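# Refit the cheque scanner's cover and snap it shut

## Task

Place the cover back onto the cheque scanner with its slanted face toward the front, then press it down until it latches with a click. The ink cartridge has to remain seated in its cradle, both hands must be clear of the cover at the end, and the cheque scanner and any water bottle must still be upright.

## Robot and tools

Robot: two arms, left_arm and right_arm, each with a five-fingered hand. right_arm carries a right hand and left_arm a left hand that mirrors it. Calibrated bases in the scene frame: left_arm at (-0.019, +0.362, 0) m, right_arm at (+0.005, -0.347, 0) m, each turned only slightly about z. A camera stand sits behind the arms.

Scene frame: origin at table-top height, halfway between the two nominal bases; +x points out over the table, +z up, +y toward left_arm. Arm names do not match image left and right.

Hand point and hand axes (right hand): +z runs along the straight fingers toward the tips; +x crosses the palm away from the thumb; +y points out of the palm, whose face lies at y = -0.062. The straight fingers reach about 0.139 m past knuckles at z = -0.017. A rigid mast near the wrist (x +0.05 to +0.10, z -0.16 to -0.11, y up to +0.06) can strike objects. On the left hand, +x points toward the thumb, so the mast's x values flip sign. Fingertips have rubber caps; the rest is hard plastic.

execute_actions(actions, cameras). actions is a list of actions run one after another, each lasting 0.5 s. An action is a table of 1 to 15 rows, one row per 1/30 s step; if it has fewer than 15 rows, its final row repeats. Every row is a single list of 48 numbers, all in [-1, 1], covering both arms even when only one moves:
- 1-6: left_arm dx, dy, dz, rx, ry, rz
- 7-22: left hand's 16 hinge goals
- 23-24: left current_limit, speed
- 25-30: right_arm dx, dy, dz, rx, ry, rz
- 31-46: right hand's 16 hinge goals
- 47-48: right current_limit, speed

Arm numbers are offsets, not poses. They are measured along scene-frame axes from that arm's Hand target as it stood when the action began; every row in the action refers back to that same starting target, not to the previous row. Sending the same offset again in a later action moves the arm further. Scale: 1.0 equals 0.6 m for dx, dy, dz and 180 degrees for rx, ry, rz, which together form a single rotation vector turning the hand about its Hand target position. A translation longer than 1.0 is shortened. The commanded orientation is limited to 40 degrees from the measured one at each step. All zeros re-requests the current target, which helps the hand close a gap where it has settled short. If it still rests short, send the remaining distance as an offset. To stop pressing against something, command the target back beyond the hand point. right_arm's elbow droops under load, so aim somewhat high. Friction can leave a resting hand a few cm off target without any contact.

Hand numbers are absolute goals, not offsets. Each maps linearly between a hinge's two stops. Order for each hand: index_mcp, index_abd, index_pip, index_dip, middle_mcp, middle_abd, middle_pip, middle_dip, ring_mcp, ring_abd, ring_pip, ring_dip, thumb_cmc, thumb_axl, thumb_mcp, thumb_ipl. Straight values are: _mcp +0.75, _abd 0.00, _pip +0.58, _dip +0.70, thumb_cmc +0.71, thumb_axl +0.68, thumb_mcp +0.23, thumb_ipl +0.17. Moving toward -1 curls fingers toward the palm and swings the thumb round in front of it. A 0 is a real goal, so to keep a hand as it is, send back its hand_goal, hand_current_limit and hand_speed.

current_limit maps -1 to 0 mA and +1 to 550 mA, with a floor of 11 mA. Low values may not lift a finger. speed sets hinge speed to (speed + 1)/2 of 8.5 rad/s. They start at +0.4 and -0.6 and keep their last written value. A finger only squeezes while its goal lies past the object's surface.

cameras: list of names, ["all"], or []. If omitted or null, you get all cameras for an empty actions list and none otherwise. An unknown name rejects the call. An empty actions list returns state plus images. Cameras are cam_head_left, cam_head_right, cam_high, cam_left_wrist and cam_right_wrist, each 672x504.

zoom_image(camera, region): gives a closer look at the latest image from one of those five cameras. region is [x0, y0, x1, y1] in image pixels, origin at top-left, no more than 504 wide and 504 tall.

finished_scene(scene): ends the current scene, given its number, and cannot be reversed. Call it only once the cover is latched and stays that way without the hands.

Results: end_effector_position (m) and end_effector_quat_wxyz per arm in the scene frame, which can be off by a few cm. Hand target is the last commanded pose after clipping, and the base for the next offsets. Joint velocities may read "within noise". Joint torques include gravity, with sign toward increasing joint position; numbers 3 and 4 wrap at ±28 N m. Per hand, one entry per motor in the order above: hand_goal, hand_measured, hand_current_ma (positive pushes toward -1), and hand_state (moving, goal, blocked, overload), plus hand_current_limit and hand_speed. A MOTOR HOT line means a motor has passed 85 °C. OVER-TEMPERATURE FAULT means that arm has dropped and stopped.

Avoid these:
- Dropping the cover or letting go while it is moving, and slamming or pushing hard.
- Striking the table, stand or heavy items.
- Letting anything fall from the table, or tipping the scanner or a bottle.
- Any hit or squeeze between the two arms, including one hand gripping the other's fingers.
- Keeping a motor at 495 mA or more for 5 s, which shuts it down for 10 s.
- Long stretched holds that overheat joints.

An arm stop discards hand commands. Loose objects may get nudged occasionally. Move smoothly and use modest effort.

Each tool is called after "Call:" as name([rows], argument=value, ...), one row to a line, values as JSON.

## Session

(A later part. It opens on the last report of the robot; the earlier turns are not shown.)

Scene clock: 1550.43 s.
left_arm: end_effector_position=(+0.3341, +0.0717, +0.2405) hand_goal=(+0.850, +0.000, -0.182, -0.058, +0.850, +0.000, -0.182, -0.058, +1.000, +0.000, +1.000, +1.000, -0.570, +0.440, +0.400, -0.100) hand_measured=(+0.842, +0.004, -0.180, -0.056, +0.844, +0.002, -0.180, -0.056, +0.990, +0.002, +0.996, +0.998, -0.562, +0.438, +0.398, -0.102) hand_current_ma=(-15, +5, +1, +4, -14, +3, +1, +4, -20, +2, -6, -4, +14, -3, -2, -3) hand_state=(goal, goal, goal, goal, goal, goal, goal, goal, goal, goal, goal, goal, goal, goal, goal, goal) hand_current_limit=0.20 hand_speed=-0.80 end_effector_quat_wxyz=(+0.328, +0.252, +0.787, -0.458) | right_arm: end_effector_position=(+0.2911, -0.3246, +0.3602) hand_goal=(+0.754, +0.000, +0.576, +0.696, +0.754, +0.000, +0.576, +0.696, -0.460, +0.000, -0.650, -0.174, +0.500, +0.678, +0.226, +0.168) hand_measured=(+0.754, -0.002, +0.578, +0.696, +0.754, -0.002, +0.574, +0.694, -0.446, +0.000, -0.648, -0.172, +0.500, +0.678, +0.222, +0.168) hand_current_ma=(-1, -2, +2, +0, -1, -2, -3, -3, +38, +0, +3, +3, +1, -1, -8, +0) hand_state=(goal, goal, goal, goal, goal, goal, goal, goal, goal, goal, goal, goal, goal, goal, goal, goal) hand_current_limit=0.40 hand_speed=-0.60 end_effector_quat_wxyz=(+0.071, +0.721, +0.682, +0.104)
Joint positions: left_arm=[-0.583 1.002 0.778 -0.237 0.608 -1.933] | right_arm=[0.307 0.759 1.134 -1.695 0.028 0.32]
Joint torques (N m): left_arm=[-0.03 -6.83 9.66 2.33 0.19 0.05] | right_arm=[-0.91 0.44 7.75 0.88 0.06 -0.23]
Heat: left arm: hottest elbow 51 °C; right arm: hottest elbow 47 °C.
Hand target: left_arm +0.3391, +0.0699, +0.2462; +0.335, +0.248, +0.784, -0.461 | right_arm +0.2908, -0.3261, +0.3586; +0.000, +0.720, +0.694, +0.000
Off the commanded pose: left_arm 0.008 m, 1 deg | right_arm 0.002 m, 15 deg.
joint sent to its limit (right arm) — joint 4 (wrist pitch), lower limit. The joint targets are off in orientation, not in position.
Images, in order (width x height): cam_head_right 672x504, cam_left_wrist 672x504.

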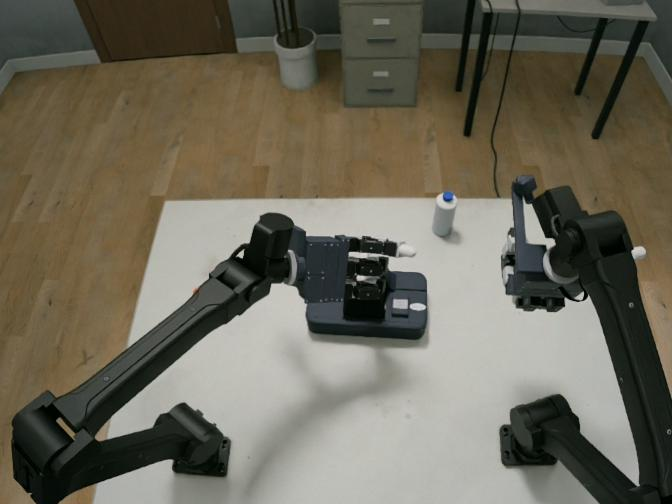

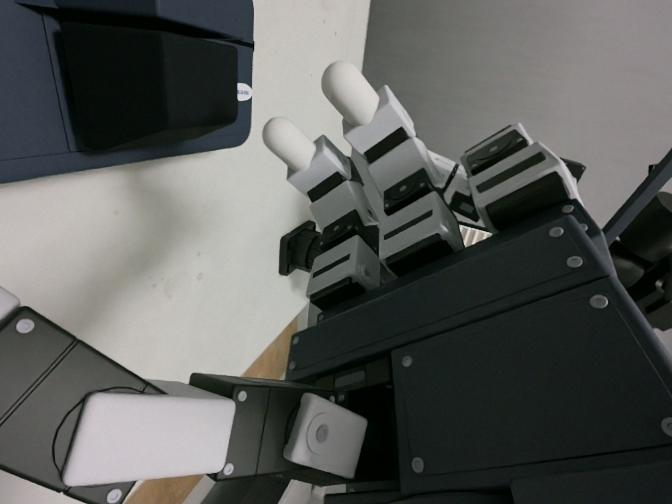

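Call:
execute_actions([
  [[-0.03,0,0.08,0,0,0,0.82,0,-0.1825,-0.058,0.82,0,-0.1825,-0.058,1,0,1,1,-0.571,0.44,0.4,-0.1,0.2,-0.8,0,0,0,0,0,0,0.754,0,0.576,0.696,0.754,0,0.576,0.696,-0.46,0,-0.65,-0.174,0.5,0.678,0.226,0.168,0.4,-0.6]],
  [[0,-0.153,-0.02,0,0,0,0.8,0,-0.1825,-0.058,0.8,0,-0.1825,-0.058,1,0,1,1,-0.571,0.44,0.4,-0.1,0.2,-0.8,0,0,0,0,0,0,0.754,0,0.576,0.696,0.754,0,0.576,0.696,-0.46,0,-0.65,-0.174,0.5,0.678,0.226,0.168,0.4,-0.6]],
  [[0,0,-0.10,0,0,0,0.8,0,-0.1825,-0.058,0.8,0,-0.1825,-0.058,1,0,1,1,-0.571,0.44,0.4,-0.1,0.2,-0.8,0,0,0,0,0,0,0.754,0,0.576,0.696,0.754,0,0.576,0.696,-0.46,0,-0.65,-0.174,0.5,0.678,0.226,0.168,0.4,-0.6]],
  [[0,0,-0.10,0,0,0,0.8,0,-0.1825,-0.058,0.8,0,-0.1825,-0.058,1,0,1,1,-0.571,0.44,0.4,-0.1,0.2,-0.8,0,0,0,0,0,0,0.754,0,0.576,0.696,0.754,0,0.576,0.696,-0.46,0,-0.65,-0.174,0.5,0.678,0.226,0.168,0.4,-0.6]],
], cameras=["cam_high"])

Call:
zoom_image(camera="cam_high", region=[215, 170, 295, 250])

Scene clock: 1578.97 s.
left_arm: end_effector_position=(+0.3157, -0.0194, +0.1599) hand_goal=(+0.800, +0.000, -0.182, -0.058, +0.800, +0.000, -0.182, -0.058, +1.000, +0.000, +1.000, +1.000, -0.570, +0.440, +0.400, -0.100) hand_measured=(+0.794, +0.004, -0.180, -0.056, +0.796, +0.002, -0.180, -0.056, +0.990, +0.002, +0.996, +0.998, -0.562, +0.438, +0.398, -0.102) hand_current_ma=(-10, +5, +1, +4, -8, +3, +1, +4, -20, +2, -6, -4, +14, -3, -2, -3) hand_state=(goal, goal, goal, goal, goal, goal, goal, goal, goal, goal, goal, goal, goal, goal, goal, goal) hand_current_limit=0.20 hand_speed=-0.80 end_effector_quat_wxyz=(+0.330, +0.254, +0.786, -0.458) | right_arm: end_effector_position=(+0.2912, -0.3246, +0.3602) hand_goal=(+0.754, +0.000, +0.576, +0.696, +0.754, +0.000, +0.576, +0.696, -0.460, +0.000, -0.650, -0.174, +0.500, +0.678, +0.226, +0.168) hand_measured=(+0.754, -0.002, +0.578, +0.696, +0.754, -0.002, +0.574, +0.694, -0.446, +0.000, -0.648, -0.172, +0.500, +0.678, +0.222, +0.168) hand_current_ma=(-1, -2, +2, +0, -1, -2, -3, -3, +38, +0, +3, +3, +1, -1, -8, +0) hand_state=(goal, goal, goal, goal, goal, goal, goal, goal, goal, goal, goal, goal, goal, goal, goal, goal) hand_current_limit=0.40 hand_speed=-0.60 end_effector_quat_wxyz=(+0.072, +0.720, +0.682, +0.104)
Joint positions: left_arm=[-0.824 1.24 0.705 0.131 0.389 -2.044] | right_arm=[0.306 0.759 1.134 -1.695 0.028 0.318]
Joint torques (N m): left_arm=[-0.56 -9.05 8.72 2.58 0.1 0.03] | right_arm=[-0.97 0.44 7.75 0.87 0.05 -0.23]
Heat: left arm: hottest elbow 50 °C; right arm: hottest elbow 48 °C.
Hand target: left_arm +0.3210, -0.0219, +0.1620; +0.334, +0.248, +0.784, -0.460 | right_arm +0.2908, -0.3262, +0.3586; +0.000, +0.720, +0.694, +0.000
Off the commanded pose: left_arm 0.006 m, 1 deg | right_arm 0.002 m, 15 deg.
joint sent to its limit (right arm) — joint 4 (wrist pitch), lower limit. The joint targets are off in orientation, not in position.
Images, in order (width x height): cam_high 672x504.

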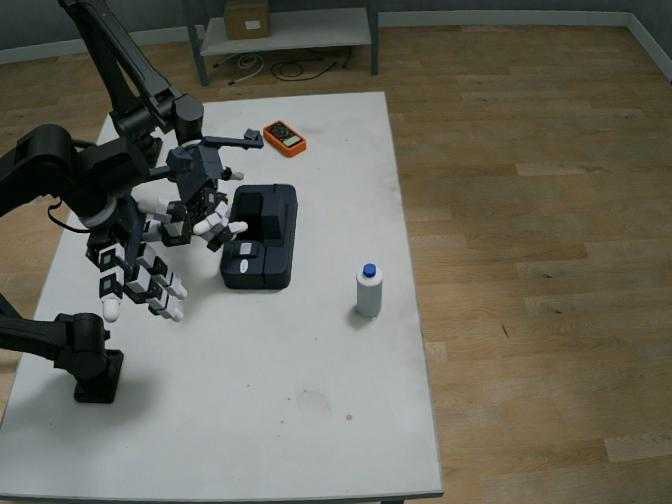

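Scaled by 6.300 from the camera's 672x504 image, which has a finer 960x720 frame.

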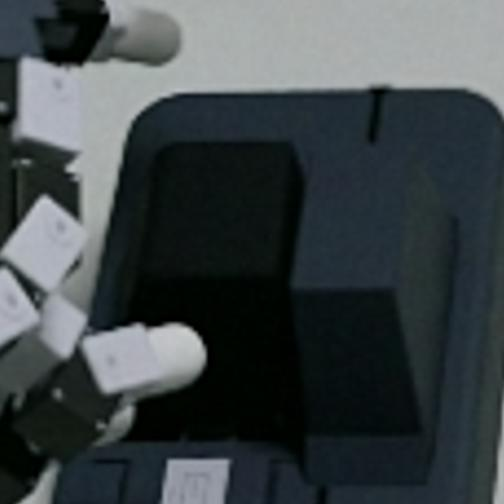

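Call:
execute_actions([
  [[0.006,0,-0.03,0,0,0,0.8,0,-0.1825,-0.058,0.8,0,-0.1825,-0.058,1,0,1,1,-0.571,0.44,0.4,-0.1,0.2,-0.8,0,0,0,0,0,0,0.754,0,0.576,0.696,0.754,0,0.576,0.696,-0.46,0,-0.65,-0.174,0.5,0.678,0.226,0.168,0.4,-0.6]],
  [[0,0,0,0,0,0,0.62,0,-0.1825,-0.058,0.55,0,-0.1825,-0.058,1,0,1,1,-0.571,0.44,0.3,-0.265,0.2,-0.8,0,0,0,0,0,0,0.754,0,0.576,0.696,0.754,0,0.576,0.696,-0.46,0,-0.65,-0.174,0.5,0.678,0.226,0.168,0.4,-0.6]],
  [[0,0,0,0,0,0,0.6,0,-0.1825,-0.058,0.52,0,-0.1825,-0.058,1,0,1,1,-0.571,0.44,0.18,-0.265,0.2,-0.8,0,0,0,0,0,0,0.754,0,0.576,0.696,0.754,0,0.576,0.696,-0.46,0,-0.65,-0.174,0.5,0.678,0.226,0.168,0.4,-0.6]],
], cameras=["cam_high"])

Call:
zoom_image(camera="cam_high", region=[215, 170, 295, 250])

Scene clock: 1585.13 s.
left_arm: end_effector_position=(+0.3225, -0.0202, +0.1508) hand_goal=(+0.600, +0.000, -0.182, -0.058, +0.520, +0.000, -0.182, -0.058, +1.000, +0.000, +1.000, +1.000, -0.570, +0.440, +0.180, -0.264) hand_measured=(+0.598, +0.004, -0.180, -0.056, +0.520, +0.002, -0.180, -0.056, +0.990, +0.002, +0.996, +0.998, -0.566, +0.438, +0.208, -0.260) hand_current_ma=(-2, +5, +1, +4, -1, +3, +1, +4, -20, +2, -6, -4, +8, -3, +102, +10) hand_state=(goal, goal, goal, goal, goal, goal, goal, goal, goal, goal, goal, goal, goal, goal, blocked, goal) hand_current_limit=0.20 hand_speed=-0.80 end_effector_quat_wxyz=(+0.338, +0.251, +0.782, -0.460) | right_arm: end_effector_position=(+0.2912, -0.3246, +0.3602) hand_goal=(+0.754, +0.000, +0.576, +0.696, +0.754, +0.000, +0.576, +0.696, -0.460, +0.000, -0.650, -0.174, +0.500, +0.678, +0.226, +0.168) hand_measured=(+0.754, -0.002, +0.578, +0.696, +0.754, -0.002, +0.574, +0.694, -0.446, +0.000, -0.648, -0.172, +0.500, +0.678, +0.222, +0.168) hand_current_ma=(-1, -2, +2, +0, -1, -2, -3, -3, +38, +0, +3, +3, +1, -1, -8, +0) hand_state=(goal, goal, goal, goal, goal, goal, goal, goal, goal, goal, goal, goal, goal, goal, goal, goal) hand_current_limit=0.40 hand_speed=-0.60 end_effector_quat_wxyz=(+0.072, +0.720, +0.682, +0.104)
Joint positions: left_arm=[-0.814 1.27 0.691 0.192 0.391 -2.044] | right_arm=[0.306 0.759 1.134 -1.695 0.028 0.318]
Joint torques (N m): left_arm=[-0.97 -8.35 7.95 2.54 0.28 0.07] | right_arm=[-0.91 0.44 7.75 0.87 0.06 -0.23]
Heat: left arm: hottest elbow 50 °C; right arm: hottest elbow 48 °C.
Hand target: left_arm +0.3248, -0.0218, +0.1442; +0.335, +0.247, +0.784, -0.460 | right_arm +0.2908, -0.3262, +0.3586; +0.000, +0.720, +0.694, +0.000
Off the commanded pose: left_arm 0.007 m, 1 deg | right_arm 0.002 m, 15 deg.
joint sent to its limit (right arm) — joint 4 (wrist pitch), lower limit. The joint targets are off in orientation, not in position.
Images, in order (width x height): cam_high 672x504.

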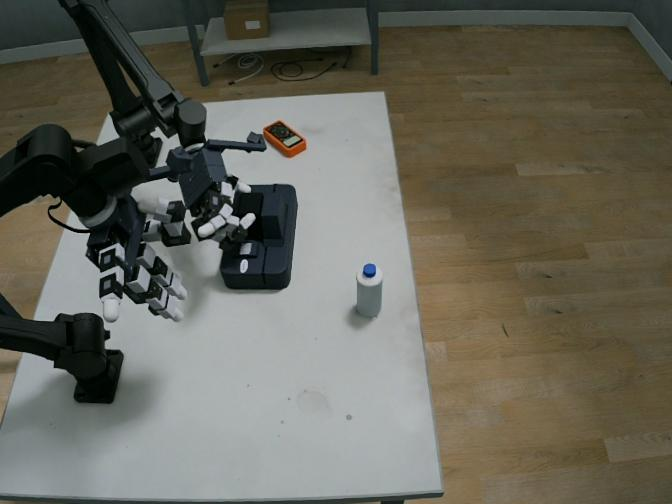

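Scaled by 6.300 from the camera's 672x504 image, which has a finer 960x720 frame.

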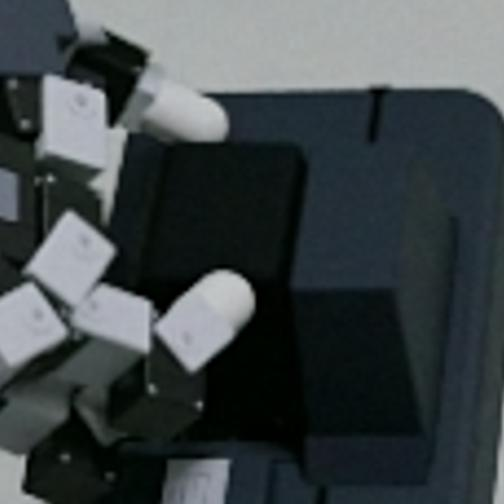

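Call:
execute_actions([
  [[0,0,-0.015,0,0,0,0.66,0,-0.1825,-0.058,0.58,0,-0.1825,-0.058,1,0,1,1,-0.571,0.44,0.3,-0.265,0.2,-0.8,0,0,0,0,0,0,0.754,0,0.576,0.696,0.754,0,0.576,0.696,-0.46,0,-0.65,-0.174,0.5,0.678,0.226,0.168,0.4,-0.6]],
  [[0,0,0,0,0,0,0.6,0,-0.1825,-0.058,0.52,0,-0.1825,-0.058,1,0,1,1,-0.571,0.44,0.18,-0.265,0.2,-0.8,0,0,0,0,0,0,0.754,0,0.576,0.696,0.754,0,0.576,0.696,-0.46,0,-0.65,-0.174,0.5,0.678,0.226,0.168,0.4,-0.6]],
  [[0,0,0,0,0,0,0.58,0,-0.1825,-0.058,0.5,0,-0.1825,-0.058,1,0,1,1,-0.571,0.44,0.03,-0.265,0.2,-0.8,0,0,0,0,0,0,0.754,0,0.576,0.696,0.754,0,0.576,0.696,-0.46,0,-0.65,-0.174,0.5,0.678,0.226,0.168,0.4,-0.6]],
], cameras=["cam_high","cam_head_right"])

Call:
zoom_image(camera="cam_high", region=[215, 170, 295, 250])

Scene clock: 1591.87 s.
left_arm: end_effector_position=(+0.3240, -0.0194, +0.1427) hand_goal=(+0.580, +0.000, -0.182, -0.058, +0.500, +0.000, -0.182, -0.058, +1.000, +0.000, +1.000, +1.000, -0.570, +0.440, +0.030, -0.264) hand_measured=(+0.578, +0.004, -0.180, -0.056, +0.504, +0.002, -0.180, -0.056, +0.990, +0.002, +0.996, +0.998, -0.570, +0.436, +0.210, -0.254) hand_current_ma=(-1, +5, +1, +4, +5, +3, +1, +4, -20, +2, -6, -4, +0, -6, +330, +28) hand_state=(goal, goal, goal, goal, goal, goal, goal, goal, goal, goal, goal, goal, goal, goal, blocked, goal) hand_current_limit=0.20 hand_speed=-0.80 end_effector_quat_wxyz=(+0.340, +0.249, +0.782, -0.459) | right_arm: end_effector_position=(+0.2912, -0.3246, +0.3602) hand_goal=(+0.754, +0.000, +0.576, +0.696, +0.754, +0.000, +0.576, +0.696, -0.460, +0.000, -0.650, -0.174, +0.500, +0.678, +0.226, +0.168) hand_measured=(+0.754, -0.002, +0.578, +0.696, +0.754, -0.002, +0.574, +0.694, -0.446, +0.000, -0.648, -0.172, +0.500, +0.678, +0.222, +0.168) hand_current_ma=(-1, -2, +2, +0, -1, -2, -3, -3, +38, +0, +3, +3, +1, -1, -8, +0) hand_state=(goal, goal, goal, goal, goal, goal, goal, goal, goal, goal, goal, goal, goal, goal, goal, goal) hand_current_limit=0.40 hand_speed=-0.60 end_effector_quat_wxyz=(+0.072, +0.720, +0.682, +0.104)
Joint positions: left_arm=[-0.812 1.287 0.679 0.223 0.388 -2.044] | right_arm=[0.306 0.759 1.134 -1.695 0.028 0.318]
Joint torques (N m): left_arm=[-1.08 -8.59 7.8 2.8 0.32 0.08] | right_arm=[-0.97 0.44 7.76 0.88 0.06 -0.23]
Heat: left arm: hottest elbow 50 °C; right arm: hottest elbow 48 °C.
Hand target: left_arm +0.3247, -0.0218, +0.1351; +0.335, +0.247, +0.784, -0.460 | right_arm +0.2908, -0.3262, +0.3586; +0.000, +0.720, +0.694, +0.000
Off the commanded pose: left_arm 0.008 m, 1 deg | right_arm 0.002 m, 15 deg.
joint sent to its limit (right arm) — joint 4 (wrist pitch), lower limit. The joint targets are off in orientation, not in position.
Images, in order (width x height): cam_head_right 672x504, cam_high 672x504.

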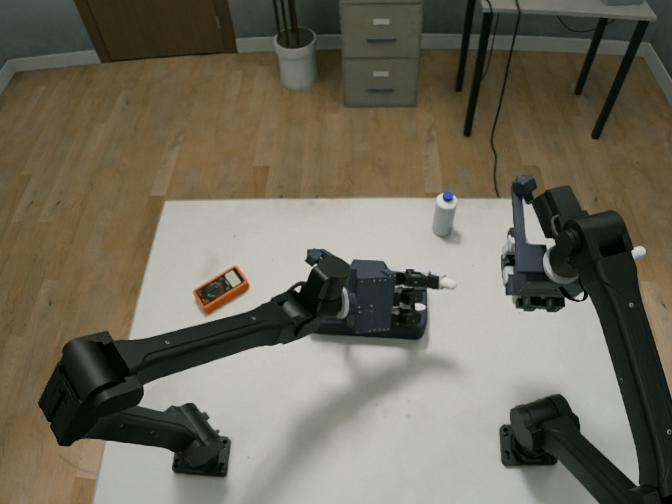

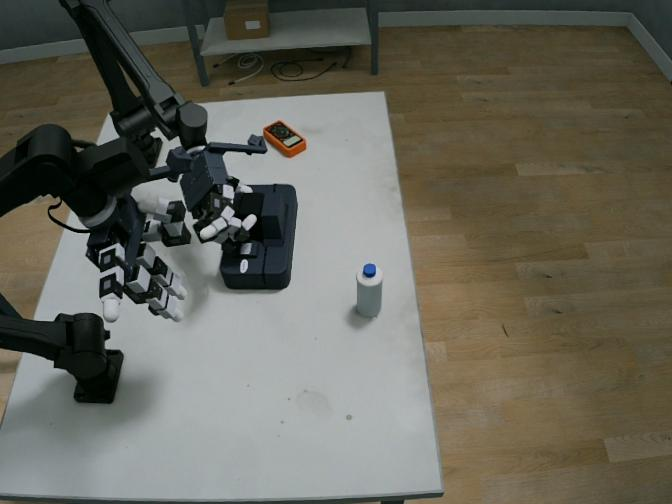

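Scaled by 6.300 from the camera's 672x504 image, which has a finer 960x720 frame.

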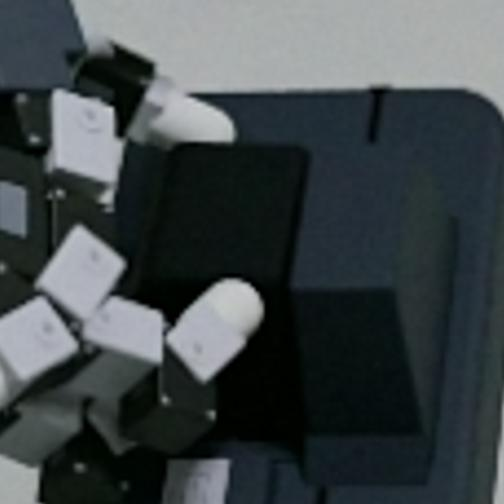

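Call:
execute_actions([
  [[0,0,0,0,0,0,0.52,0,-0.1825,-0.058,0.44,0,-0.1825,-0.058,1,0,1,1,-0.571,0.44,0.03,-0.265,0.2,-0.8,0,0,0,0,0,0,0.754,0,0.576,0.696,0.754,0,0.576,0.696,-0.46,0,-0.65,-0.174,0.5,0.678,0.226,0.168,0.4,-0.6]],
  [[0,0,0,0,0,0,0.52,0,-0.1825,-0.058,0.44,0,-0.1825,-0.058,1,0,1,1,-0.571,0.44,0.03,-0.265,0.2,-0.8,0,0,0,0,0,0,0.754,0,0.576,0.696,0.754,0,0.576,0.696,-0.46,0,-0.65,-0.174,0.5,0.678,0.226,0.168,0.4,-0.6]],
], cameras=["cam_high","cam_left_wrist"])

Call:
zoom_image(camera="cam_high", region=[215, 170, 295, 250])

Scene clock: 1596.67 s.
left_arm: end_effector_position=(+0.3239, -0.0195, +0.1427) hand_goal=(+0.520, +0.000, -0.182, -0.058, +0.440, +0.000, -0.182, -0.058, +1.000, +0.000, +1.000, +1.000, -0.570, +0.440, +0.030, -0.264) hand_measured=(+0.548, +0.004, -0.178, -0.056, +0.482, +0.002, -0.170, -0.056, +0.990, +0.002, +0.996, +0.998, -0.564, +0.436, +0.210, -0.244) hand_current_ma=(+78, +5, +8, +4, +135, +3, +24, +4, -20, +2, -6, -4, +9, -6, +330, +68) hand_state=(blocked, goal, goal, goal, blocked, goal, goal, goal, goal, goal, goal, goal, goal, goal, blocked, goal) hand_current_limit=0.20 hand_speed=-0.80 end_effector_quat_wxyz=(+0.339, +0.249, +0.782, -0.459) | right_arm: end_effector_position=(+0.2912, -0.3246, +0.3602) hand_goal=(+0.754, +0.000, +0.576, +0.696, +0.754, +0.000, +0.576, +0.696, -0.460, +0.000, -0.650, -0.174, +0.500, +0.678, +0.226, +0.168) hand_measured=(+0.754, -0.002, +0.578, +0.696, +0.754, -0.002, +0.574, +0.694, -0.446, +0.000, -0.648, -0.172, +0.500, +0.678, +0.222, +0.168) hand_current_ma=(-1, -2, +2, +0, -1, -2, -3, -3, +38, +0, +3, +3, +1, -1, -8, +0) hand_state=(goal, goal, goal, goal, goal, goal, goal, goal, goal, goal, goal, goal, goal, goal, goal, goal) hand_current_limit=0.40 hand_speed=-0.60 end_effector_quat_wxyz=(+0.072, +0.720, +0.682, +0.104)
Joint positions: left_arm=[-0.812 1.287 0.679 0.223 0.389 -2.044] | right_arm=[0.306 0.759 1.134 -1.695 0.028 0.318]
Joint torques (N m): left_arm=[-1.14 -8.23 7.88 2.5 0.25 0.05] | right_arm=[-0.97 0.44 7.75 0.85 0.06 -0.23]
Heat: left arm: hottest elbow 50 °C; right arm: hottest elbow 48 °C.
Hand target: left_arm +0.3248, -0.0218, +0.1351; +0.335, +0.247, +0.784, -0.460 | right_arm +0.2908, -0.3262, +0.3586; +0.000, +0.720, +0.694, +0.000
Off the commanded pose: left_arm 0.008 m, 1 deg | right_arm 0.002 m, 15 deg.
joint sent to its limit (right arm) — joint 4 (wrist pitch), lower limit. The joint targets are off in orientation, not in position.
Images, in order (width x height): cam_high 672x504, cam_left_wrist 672x504.

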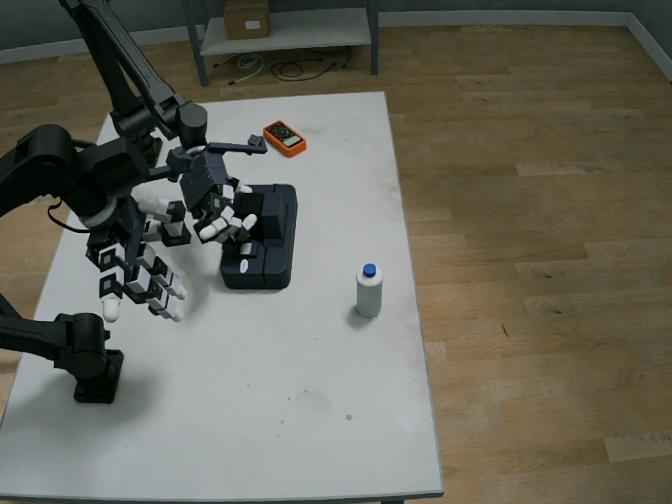

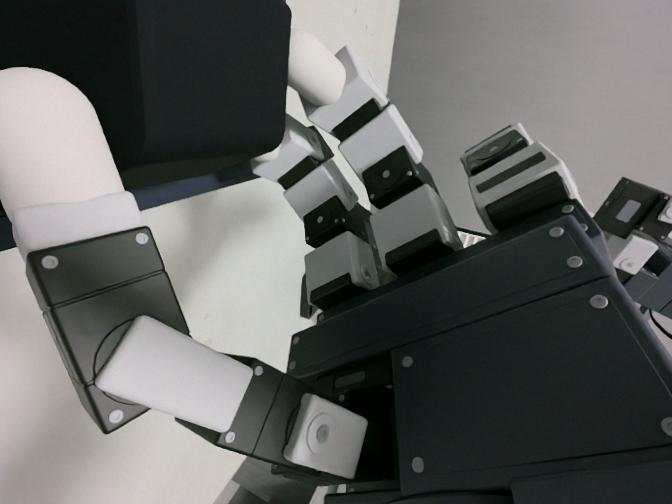

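Scaled by 6.300 from the camera's 672x504 image, which has a finer 960x720 frame.

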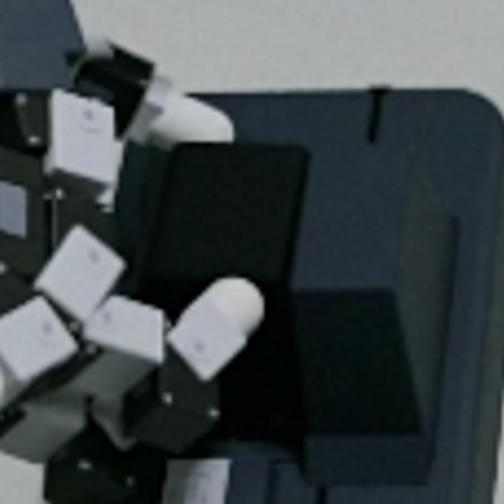

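Call:
execute_actions([
  [[0.004,-0.006,0.045,0,0,0,0.52,0,-0.1825,-0.058,0.44,0,-0.1825,-0.058,1,0,1,1,-0.571,0.44,0.03,-0.265,0.2,-0.8,0,0,0,0,0,0,0.754,0,0.576,0.696,0.754,0,0.576,0.696,-0.46,0,-0.65,-0.174,0.5,0.678,0.226,0.168,0.4,-0.6]],
], cameras=["cam_high","cam_head_right"])

Call:
zoom_image(camera="cam_high", region=[215, 170, 295, 250])

Scene clock: 1601.83 s.
left_arm: end_effector_position=(+0.3216, -0.0172, +0.1431) hand_goal=(+0.520, +0.000, -0.182, -0.058, +0.440, +0.000, -0.182, -0.058, +1.000, +0.000, +1.000, +1.000, -0.570, +0.440, +0.030, -0.264) hand_measured=(+0.548, +0.000, -0.166, -0.050, +0.480, +0.002, -0.170, -0.058, +0.990, +0.002, +0.996, +0.998, -0.550, +0.440, +0.208, -0.244) hand_current_ma=(+78, +0, +37, +15, +129, +2, +24, +0, -20, +2, -6, -4, +51, -1, +330, +68) hand_state=(blocked, goal, goal, goal, blocked, goal, goal, goal, goal, goal, goal, goal, blocked, goal, blocked, goal) hand_current_limit=0.20 hand_speed=-0.80 end_effector_quat_wxyz=(+0.327, +0.249, +0.791, -0.453) | right_arm: end_effector_position=(+0.2912, -0.3246, +0.3602) hand_goal=(+0.754, +0.000, +0.576, +0.696, +0.754, +0.000, +0.576, +0.696, -0.460, +0.000, -0.650, -0.174, +0.500, +0.678, +0.226, +0.168) hand_measured=(+0.754, -0.002, +0.578, +0.696, +0.754, -0.002, +0.574, +0.694, -0.446, +0.000, -0.648, -0.172, +0.500, +0.678, +0.222, +0.168) hand_current_ma=(-1, -2, +2, +0, -1, -2, -3, -3, +38, +0, +3, +3, +1, -1, -8, +0) hand_state=(goal, goal, goal, goal, goal, goal, goal, goal, goal, goal, goal, goal, goal, goal, goal, goal) hand_current_limit=0.40 hand_speed=-0.60 end_effector_quat_wxyz=(+0.072, +0.720, +0.682, +0.104)
Joint positions: left_arm=[-0.812 1.278 0.695 0.163 0.39 -2.043] | right_arm=[0.306 0.759 1.134 -1.695 0.028 0.318]
Joint torques (N m): left_arm=[-1.32 -11.87 10.44 1.26 0.24 0.04] | right_arm=[-0.91 0.44 7.76 0.88 0.06 -0.23]
Heat: left arm: hottest elbow 51 °C; right arm: hottest elbow 48 °C.
Hand target: left_arm +0.3271, -0.0254, +0.1621; +0.335, +0.247, +0.784, -0.460 | right_arm +0.2908, -0.3262, +0.3586; +0.000, +0.720, +0.694, +0.000
Off the commanded pose: left_arm 0.021 m, 1 deg | right_arm 0.002 m, 15 deg.
joint sent to its limit (right arm) — joint 4 (wrist pitch), lower limit. The joint targets are off in orientation, not in position.
Images, in order (width x height): cam_head_right 672x504, cam_high 672x504.

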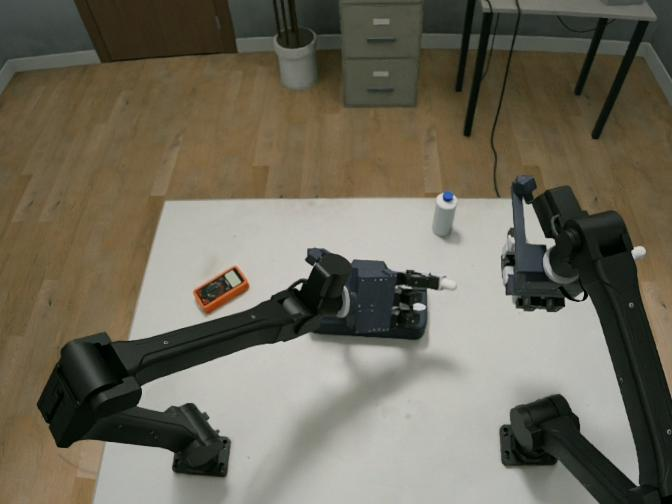

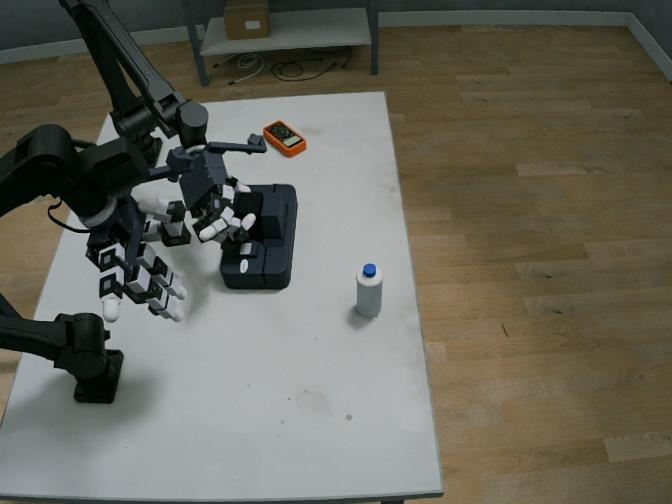

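Scaled by 6.300 from the camera's 672x504 image, which has a finer 960x720 frame.

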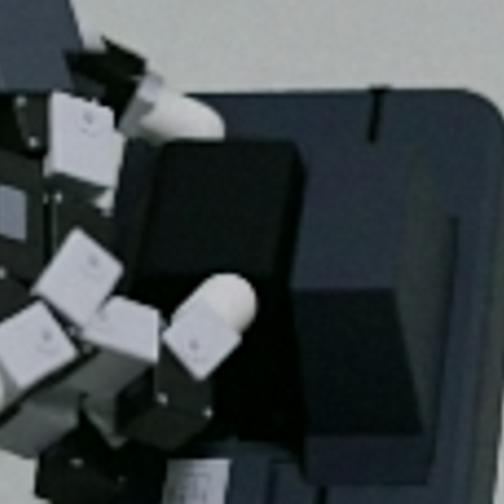

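Call:
execute_actions([
  [[0.006,-0.008,0.02,0,0,0,0.52,0,-0.1825,-0.058,0.44,0,-0.1825,-0.058,1,0,1,1,-0.571,0.44,0.03,-0.265,0.25,-0.8,0,0,0,0,0,0,0.754,0,0.576,0.696,0.754,0,0.576,0.696,-0.46,0,-0.65,-0.174,0.5,0.678,0.226,0.168,0.4,-0.6]],
], cameras=["cam_high","cam_head_right"])

Call:
zoom_image(camera="cam_high", region=[215, 170, 295, 250])

Scene clock: 1604.77 s.
left_arm: end_effector_position=(+0.3221, -0.0179, +0.1456) hand_goal=(+0.520, +0.000, -0.182, -0.058, +0.440, +0.000, -0.182, -0.058, +1.000, +0.000, +1.000, +1.000, -0.570, +0.440, +0.030, -0.264) hand_measured=(+0.548, +0.000, -0.166, -0.050, +0.480, +0.002, -0.168, -0.054, +0.990, +0.002, +0.996, +0.998, -0.550, +0.440, +0.208, -0.244) hand_current_ma=(+78, -1, +37, +15, +121, +2, +32, +7, -20, +2, -6, -4, +52, -1, +344, +68) hand_state=(blocked, goal, goal, goal, blocked, goal, goal, goal, goal, goal, goal, goal, blocked, goal, blocked, goal) hand_current_limit=0.25 hand_speed=-0.80 end_effector_quat_wxyz=(+0.319, +0.248, +0.798, -0.448) | right_arm: end_effector_position=(+0.2912, -0.3246, +0.3602) hand_goal=(+0.754, +0.000, +0.576, +0.696, +0.754, +0.000, +0.576, +0.696, -0.460, +0.000, -0.650, -0.174, +0.500, +0.678, +0.226, +0.168) hand_measured=(+0.754, -0.002, +0.578, +0.696, +0.754, -0.002, +0.574, +0.694, -0.446, +0.000, -0.648, -0.172, +0.500, +0.678, +0.222, +0.168) hand_current_ma=(-1, -2, +2, +0, -1, -2, -3, -3, +38, +0, +3, +3, +1, -1, -8, +0) hand_state=(goal, goal, goal, goal, goal, goal, goal, goal, goal, goal, goal, goal, goal, goal, goal, goal) hand_current_limit=0.40 hand_speed=-0.60 end_effector_quat_wxyz=(+0.072, +0.720, +0.682, +0.104)
Joint positions: left_arm=[-0.812 1.277 0.717 0.119 0.39 -2.044] | right_arm=[0.306 0.759 1.134 -1.695 0.028 0.318]
Joint torques (N m): left_arm=[-1.14 -11.99 11.3 1.72 0.15 0.04] | right_arm=[-0.91 0.44 7.73 0.88 0.06 -0.22]
Heat: left arm: hottest elbow 51 °C; right arm: hottest elbow 48 °C.
Hand target: left_arm +0.3307, -0.0302, +0.1742; +0.335, +0.248, +0.784, -0.460 | right_arm +0.2908, -0.3262, +0.3586; +0.000, +0.720, +0.694, +0.000
Off the commanded pose: left_arm 0.032 m, 3 deg | right_arm 0.002 m, 15 deg.
joint sent to its limit (right arm) — joint 4 (wrist pitch), lower limit. The joint targets are off in orientation, not in position.
Images, in order (width x height): cam_head_right 672x504, cam_high 672x504.

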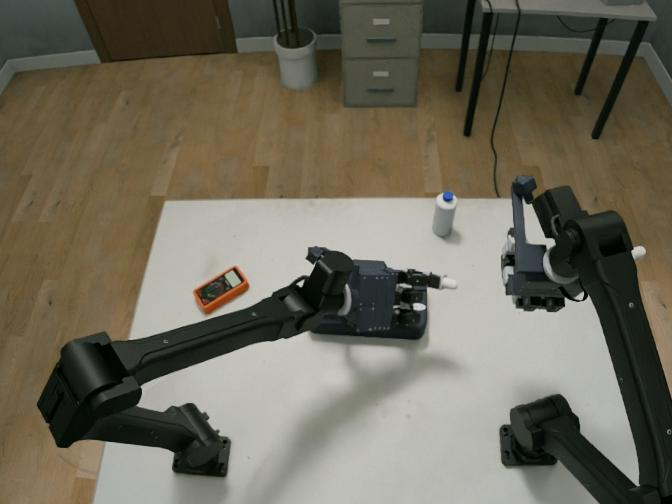

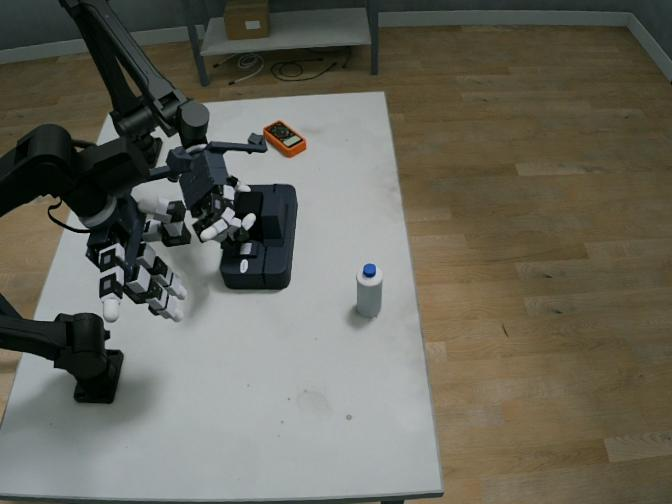

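Scaled by 6.300 from the camera's 672x504 image, which has a finer 960x720 frame.

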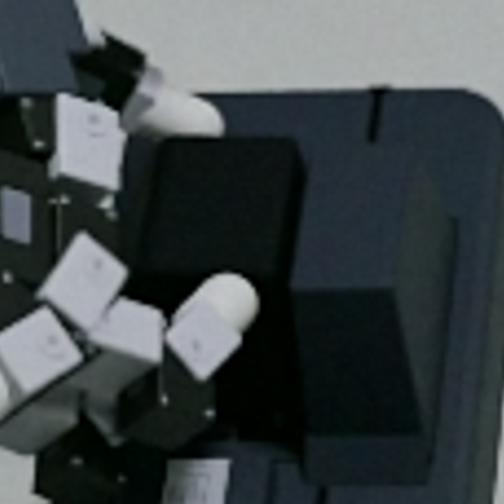

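Call:
execute_actions([
  [[0.0,-0.003,0.012,0,0,0,0.52,0,-0.1825,-0.058,0.44,0,-0.1825,-0.058,1,0,1,1,-0.571,0.44,0.03,-0.265,0.25,-0.8,0,0,0,0,0,0,0.754,0,0.576,0.696,0.754,0,0.576,0.696,-0.46,0,-0.65,-0.174,0.5,0.678,0.226,0.168,0.4,-0.6]],
], cameras=["cam_high","cam_head_right"])

Call:
zoom_image(camera="cam_high", region=[215, 170, 295, 250])

Call:
zoom_image(camera="cam_left_wrist", region=[0, 0, 400, 300])

Scene clock: 1609.37 s.
left_arm: end_effector_position=(+0.3228, -0.0189, +0.1507) hand_goal=(+0.520, +0.000, -0.182, -0.058, +0.440, +0.000, -0.182, -0.058, +1.000, +0.000, +1.000, +1.000, -0.570, +0.440, +0.030, -0.264) hand_measured=(+0.548, +0.000, -0.166, -0.050, +0.478, +0.002, -0.168, -0.054, +0.990, +0.002, +0.996, +0.998, -0.550, +0.440, +0.208, -0.244) hand_current_ma=(+78, -1, +37, +15, +120, +2, +34, +8, -20, +2, -6, -4, +52, -1, +344, +68) hand_state=(blocked, goal, goal, goal, blocked, goal, goal, goal, goal, goal, goal, goal, blocked, goal, blocked, goal) hand_current_limit=0.25 hand_speed=-0.80 end_effector_quat_wxyz=(+0.317, +0.246, +0.799, -0.448) | right_arm: end_effector_position=(+0.2912, -0.3246, +0.3602) hand_goal=(+0.754, +0.000, +0.576, +0.696, +0.754, +0.000, +0.576, +0.696, -0.460, +0.000, -0.650, -0.174, +0.500, +0.678, +0.226, +0.168) hand_measured=(+0.754, -0.002, +0.578, +0.696, +0.754, -0.002, +0.574, +0.694, -0.446, +0.000, -0.648, -0.172, +0.500, +0.678, +0.222, +0.168) hand_current_ma=(-1, -2, +2, +0, -1, -2, -3, -3, +38, +0, +3, +3, +1, -1, -8, +0) hand_state=(goal, goal, goal, goal, goal, goal, goal, goal, goal, goal, goal, goal, goal, goal, goal, goal) hand_current_limit=0.40 hand_speed=-0.60 end_effector_quat_wxyz=(+0.072, +0.720, +0.682, +0.104)
Joint positions: left_arm=[-0.812 1.272 0.732 0.096 0.39 -2.047] | right_arm=[0.306 0.759 1.134 -1.695 0.028 0.318]
Joint torques (N m): left_arm=[-1.61 -12.1 11.56 1.78 0.03 0.07] | right_arm=[-0.91 0.38 7.76 0.85 0.06 -0.23]
Heat: left arm: hottest elbow 52 °C; right arm: hottest elbow 48 °C.
Hand target: left_arm +0.3308, -0.0321, +0.1815; +0.335, +0.248, +0.784, -0.460 | right_arm +0.2908, -0.3262, +0.3586; +0.000, +0.720, +0.694, +0.000
Off the commanded pose: left_arm 0.034 m, 3 deg | right_arm 0.002 m, 15 deg.
joint sent to its limit (right arm) — joint 4 (wrist pitch), lower limit. The joint targets are off in orientation, not in position.
Images, in order (width x height): cam_head_right 672x504, cam_high 672x504.

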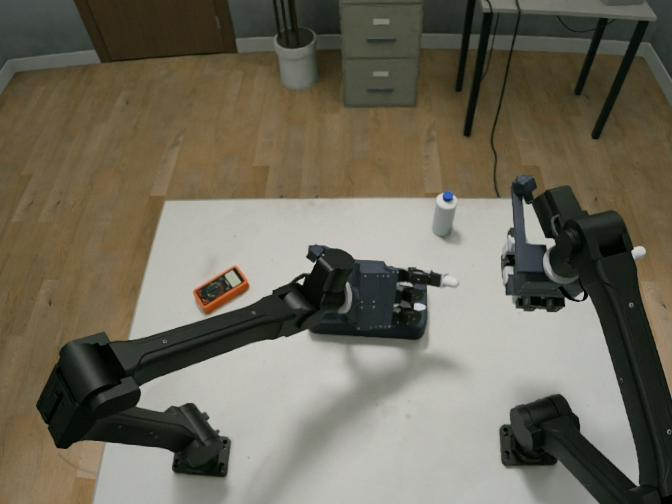

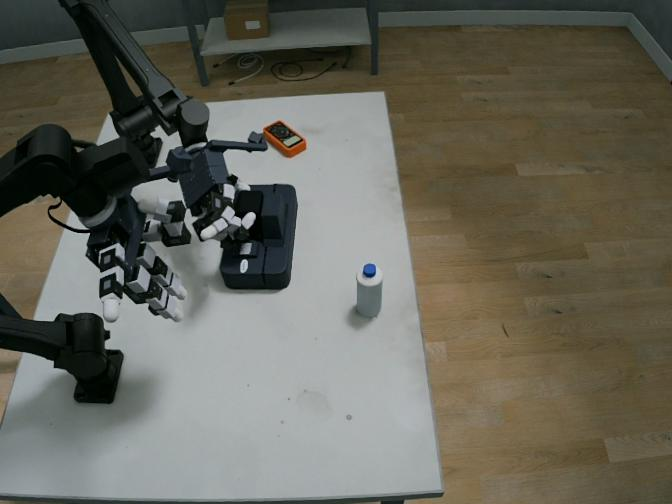

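Scaled by 6.300 from the camera's 672x504 image, which has a finer 960x720 frame.

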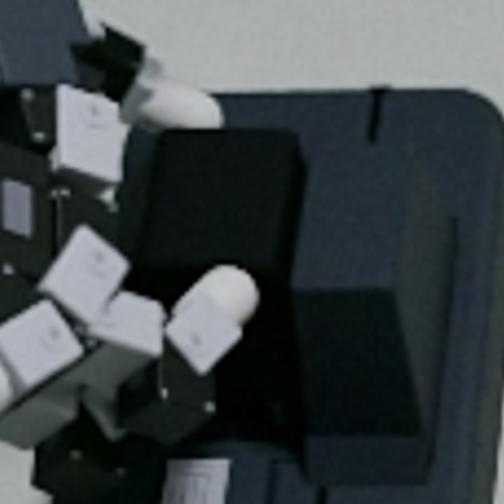

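This scene's latest camera images include none from cam_left_wrist. They are from: cam_head_right, cam_high. cam_left_wrist's image comes with the result of a call that names it in "cameras".

Call:
execute_actions([
  [[0.0,-0.012,0.0,0,0,0,0.52,0,-0.1825,-0.058,0.44,0,-0.1825,-0.058,1,0,1,1,-0.571,0.44,0.03,-0.265,0.25,-0.8,0,0,0,0,0,0,0.754,0,0.576,0.696,0.754,0,0.576,0.696,-0.46,0,-0.65,-0.174,0.5,0.678,0.226,0.168,0.4,-0.6]],
], cameras=["cam_high","cam_left_wrist"])

Call:
zoom_image(camera="cam_high", region=[215, 170, 295, 250])

Call:
zoom_image(camera="cam_left_wrist", region=[0, 0, 400, 300])

Scene clock: 1615.43 s.
left_arm: end_effector_position=(+0.3223, -0.0253, +0.1574) hand_goal=(+0.520, +0.000, -0.182, -0.058, +0.440, +0.000, -0.182, -0.058, +1.000, +0.000, +1.000, +1.000, -0.570, +0.440, +0.030, -0.264) hand_measured=(+0.548, +0.000, -0.166, -0.050, +0.478, +0.002, -0.166, -0.054, +0.990, +0.002, +0.996, +0.998, -0.550, +0.440, +0.208, -0.244) hand_current_ma=(+78, -1, +37, +15, +119, +2, +34, +8, -20, +2, -6, -4, +52, -1, +344, +68) hand_state=(blocked, goal, goal, goal, blocked, goal, goal, goal, goal, goal, goal, goal, blocked, goal, blocked, goal) hand_current_limit=0.25 hand_speed=-0.80 end_effector_quat_wxyz=(+0.321, +0.247, +0.796, -0.450) | right_arm: end_effector_position=(+0.2912, -0.3246, +0.3602) hand_goal=(+0.754, +0.000, +0.576, +0.696, +0.754, +0.000, +0.576, +0.696, -0.460, +0.000, -0.650, -0.174, +0.500, +0.678, +0.226, +0.168) hand_measured=(+0.754, -0.002, +0.578, +0.696, +0.754, -0.002, +0.574, +0.694, -0.446, +0.000, -0.648, -0.172, +0.500, +0.678, +0.222, +0.168) hand_current_ma=(-1, -2, +2, +0, -1, -2, -3, -3, +38, +0, +3, +3, +1, -1, -8, +0) hand_state=(goal, goal, goal, goal, goal, goal, goal, goal, goal, goal, goal, goal, goal, goal, goal, goal) hand_current_limit=0.40 hand_speed=-0.60 end_effector_quat_wxyz=(+0.072, +0.720, +0.682, +0.104)
Joint positions: left_arm=[-0.825 1.272 0.745 0.096 0.379 -2.052] | right_arm=[0.306 0.759 1.134 -1.695 0.028 0.318]
Joint torques (N m): left_arm=[-1.14 -10.58 11.36 1.94 0.05 0.09] | right_arm=[-1.03 0.5 7.73 0.85 0.06 -0.23]
Heat: left arm: hottest elbow 51 °C; right arm: hottest elbow 48 °C.
Hand target: left_arm +0.3307, -0.0393, +0.1815; +0.335, +0.248, +0.784, -0.460 | right_arm +0.2908, -0.3262, +0.3586; +0.000, +0.720, +0.694, +0.000
Off the commanded pose: left_arm 0.029 m, 2 deg | right_arm 0.002 m, 15 deg.
joint sent to its limit (right arm) — joint 4 (wrist pitch), lower limit. The joint targets are off in orientation, not in position.
Images, in order (width x height): cam_high 672x504, cam_left_wrist 672x504.

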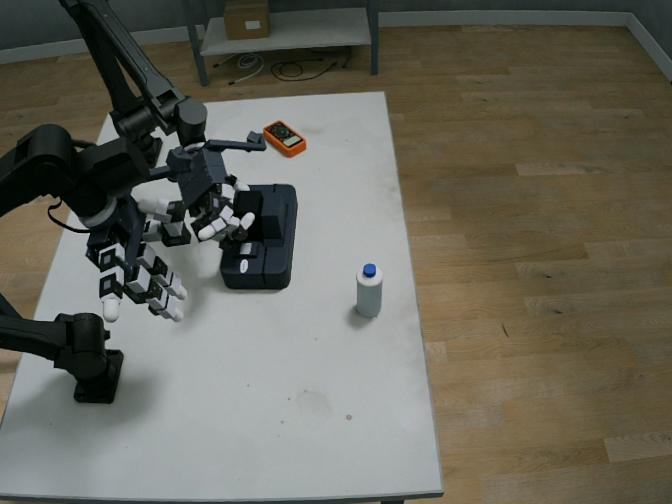

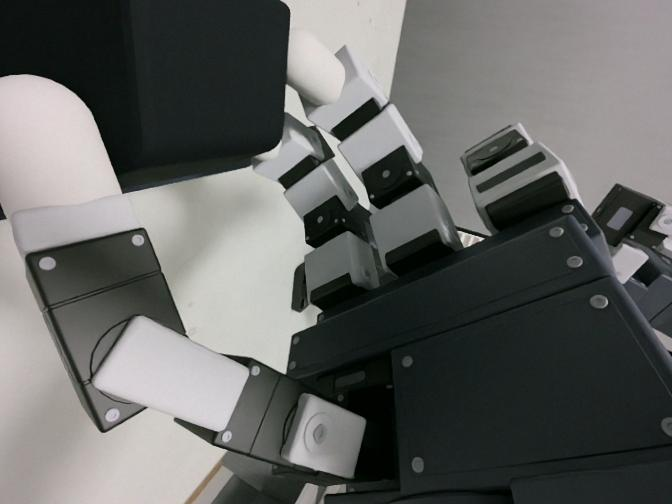

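Scaled by 6.300 from the camera's 672x504 image, which has a finer 960x720 frame.

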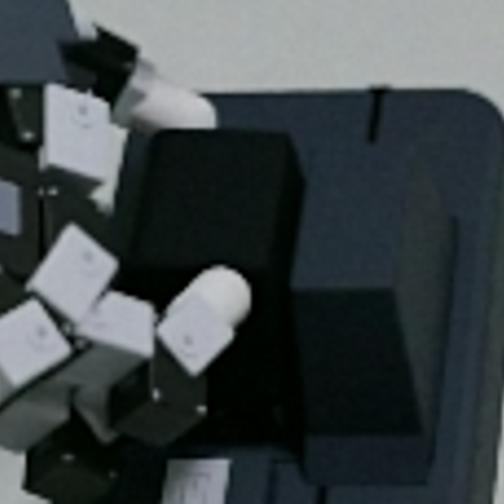

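Scaled by 1.260 from the camera's 672x504 image, which has a finer 960x720 frame.

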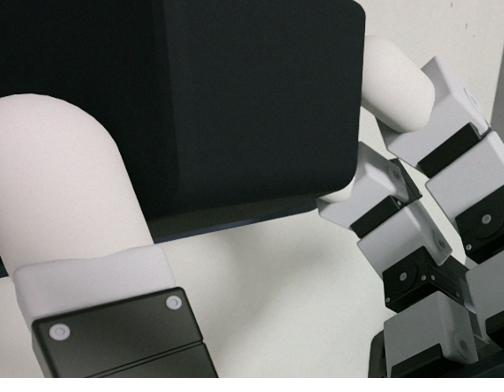

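Call:
execute_actions([
  [[-0.01,0.017,-0.035,0,0,0,0.52,0,-0.1825,-0.058,0.44,0,-0.1825,-0.058,1,0,1,1,-0.571,0.44,0.03,-0.265,0.25,-0.8,0,0,0,0,0,0,0.754,0,0.576,0.696,0.754,0,0.576,0.696,-0.46,0,-0.65,-0.174,0.5,0.678,0.226,0.168,0.4,-0.6]],
], cameras=["cam_high","cam_head_right"])

Call:
zoom_image(camera="cam_high", region=[215, 170, 295, 250])

Scene clock: 1628.63 s.
left_arm: end_effector_position=(+0.3230, -0.0260, +0.1576) hand_goal=(+0.520, +0.000, -0.182, -0.058, +0.440, +0.000, -0.182, -0.058, +1.000, +0.000, +1.000, +1.000, -0.570, +0.440, +0.030, -0.264) hand_measured=(+0.548, +0.000, -0.166, -0.050, +0.478, +0.002, -0.166, -0.054, +0.990, +0.002, +0.996, +0.998, -0.550, +0.440, +0.208, -0.244) hand_current_ma=(+78, -1, +37, +15, +118, +2, +34, +8, -20, +2, -6, -4, +52, -1, +344, +68) hand_state=(blocked, goal, goal, goal, blocked, goal, goal, goal, goal, goal, goal, goal, blocked, goal, blocked, goal) hand_current_limit=0.25 hand_speed=-0.80 end_effector_quat_wxyz=(+0.330, +0.248, +0.788, -0.456) | right_arm: end_effector_position=(+0.2912, -0.3246, +0.3602) hand_goal=(+0.754, +0.000, +0.576, +0.696, +0.754, +0.000, +0.576, +0.696, -0.460, +0.000, -0.650, -0.174, +0.500, +0.678, +0.226, +0.168) hand_measured=(+0.754, -0.002, +0.578, +0.696, +0.754, -0.002, +0.574, +0.694, -0.446, +0.000, -0.648, -0.172, +0.500, +0.678, +0.222, +0.168) hand_current_ma=(-1, -2, +2, +0, -1, -2, -3, -3, +38, +0, +3, +3, +1, -1, -8, +0) hand_state=(goal, goal, goal, goal, goal, goal, goal, goal, goal, goal, goal, goal, goal, goal, goal, goal) hand_current_limit=0.40 hand_speed=-0.60 end_effector_quat_wxyz=(+0.072, +0.720, +0.682, +0.104)
Joint positions: left_arm=[-0.825 1.272 0.728 0.14 0.379 -2.053] | right_arm=[0.306 0.759 1.134 -1.695 0.028 0.318]
Joint torques (N m): left_arm=[-1.14 -10.4 8.01 2.54 0.22 0.12] | right_arm=[-1.03 0.44 7.75 0.85 0.06 -0.23]
Heat: left arm: hottest elbow 52 °C; right arm: hottest elbow 48 °C.
Hand target: left_arm +0.3247, -0.0291, +0.1605; +0.335, +0.248, +0.784, -0.460 | right_arm +0.2908, -0.3262, +0.3586; +0.000, +0.720, +0.694, +0.000
Off the commanded pose: left_arm 0.005 m, 1 deg | right_arm 0.002 m, 15 deg.
joint sent to its limit (right arm) — joint 4 (wrist pitch), lower limit. The joint targets are off in orientation, not in position.
Images, in order (width x height): cam_head_right 672x504, cam_high 672x504.

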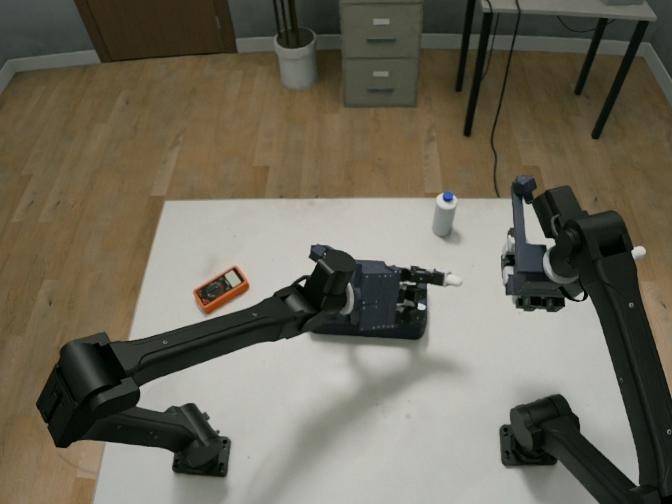

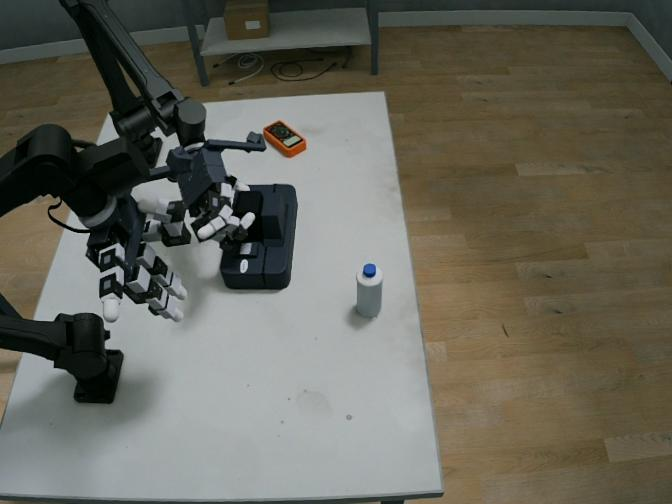

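Scaled by 6.300 from the camera's 672x504 image, which has a finer 960x720 frame.

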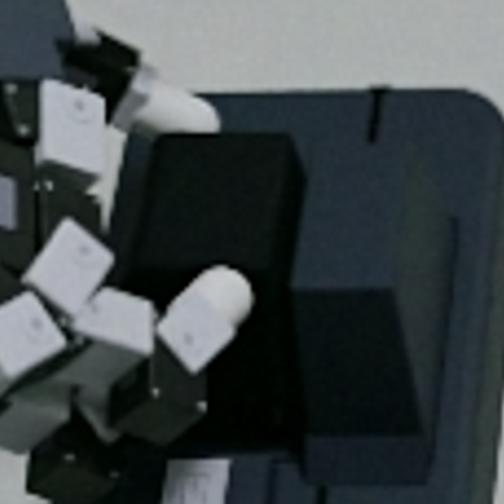

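Call:
zoom_image(camera="cam_high", region=[235, 215, 275, 250])

Call:
zoom_image(camera="cam_head_right", region=[335, 290, 435, 340])

Scaled by 12.600 from the camera's 672x504 image, which has a finer 960x720 frame.

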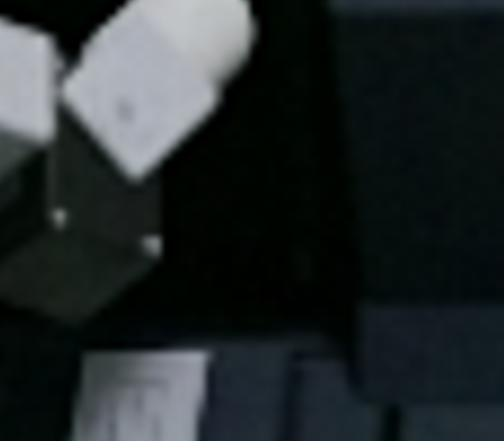

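Scaled by 5.040 from the camera's 672x504 image, which has a finer 960x720 frame.

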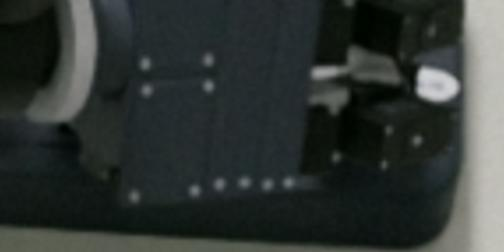

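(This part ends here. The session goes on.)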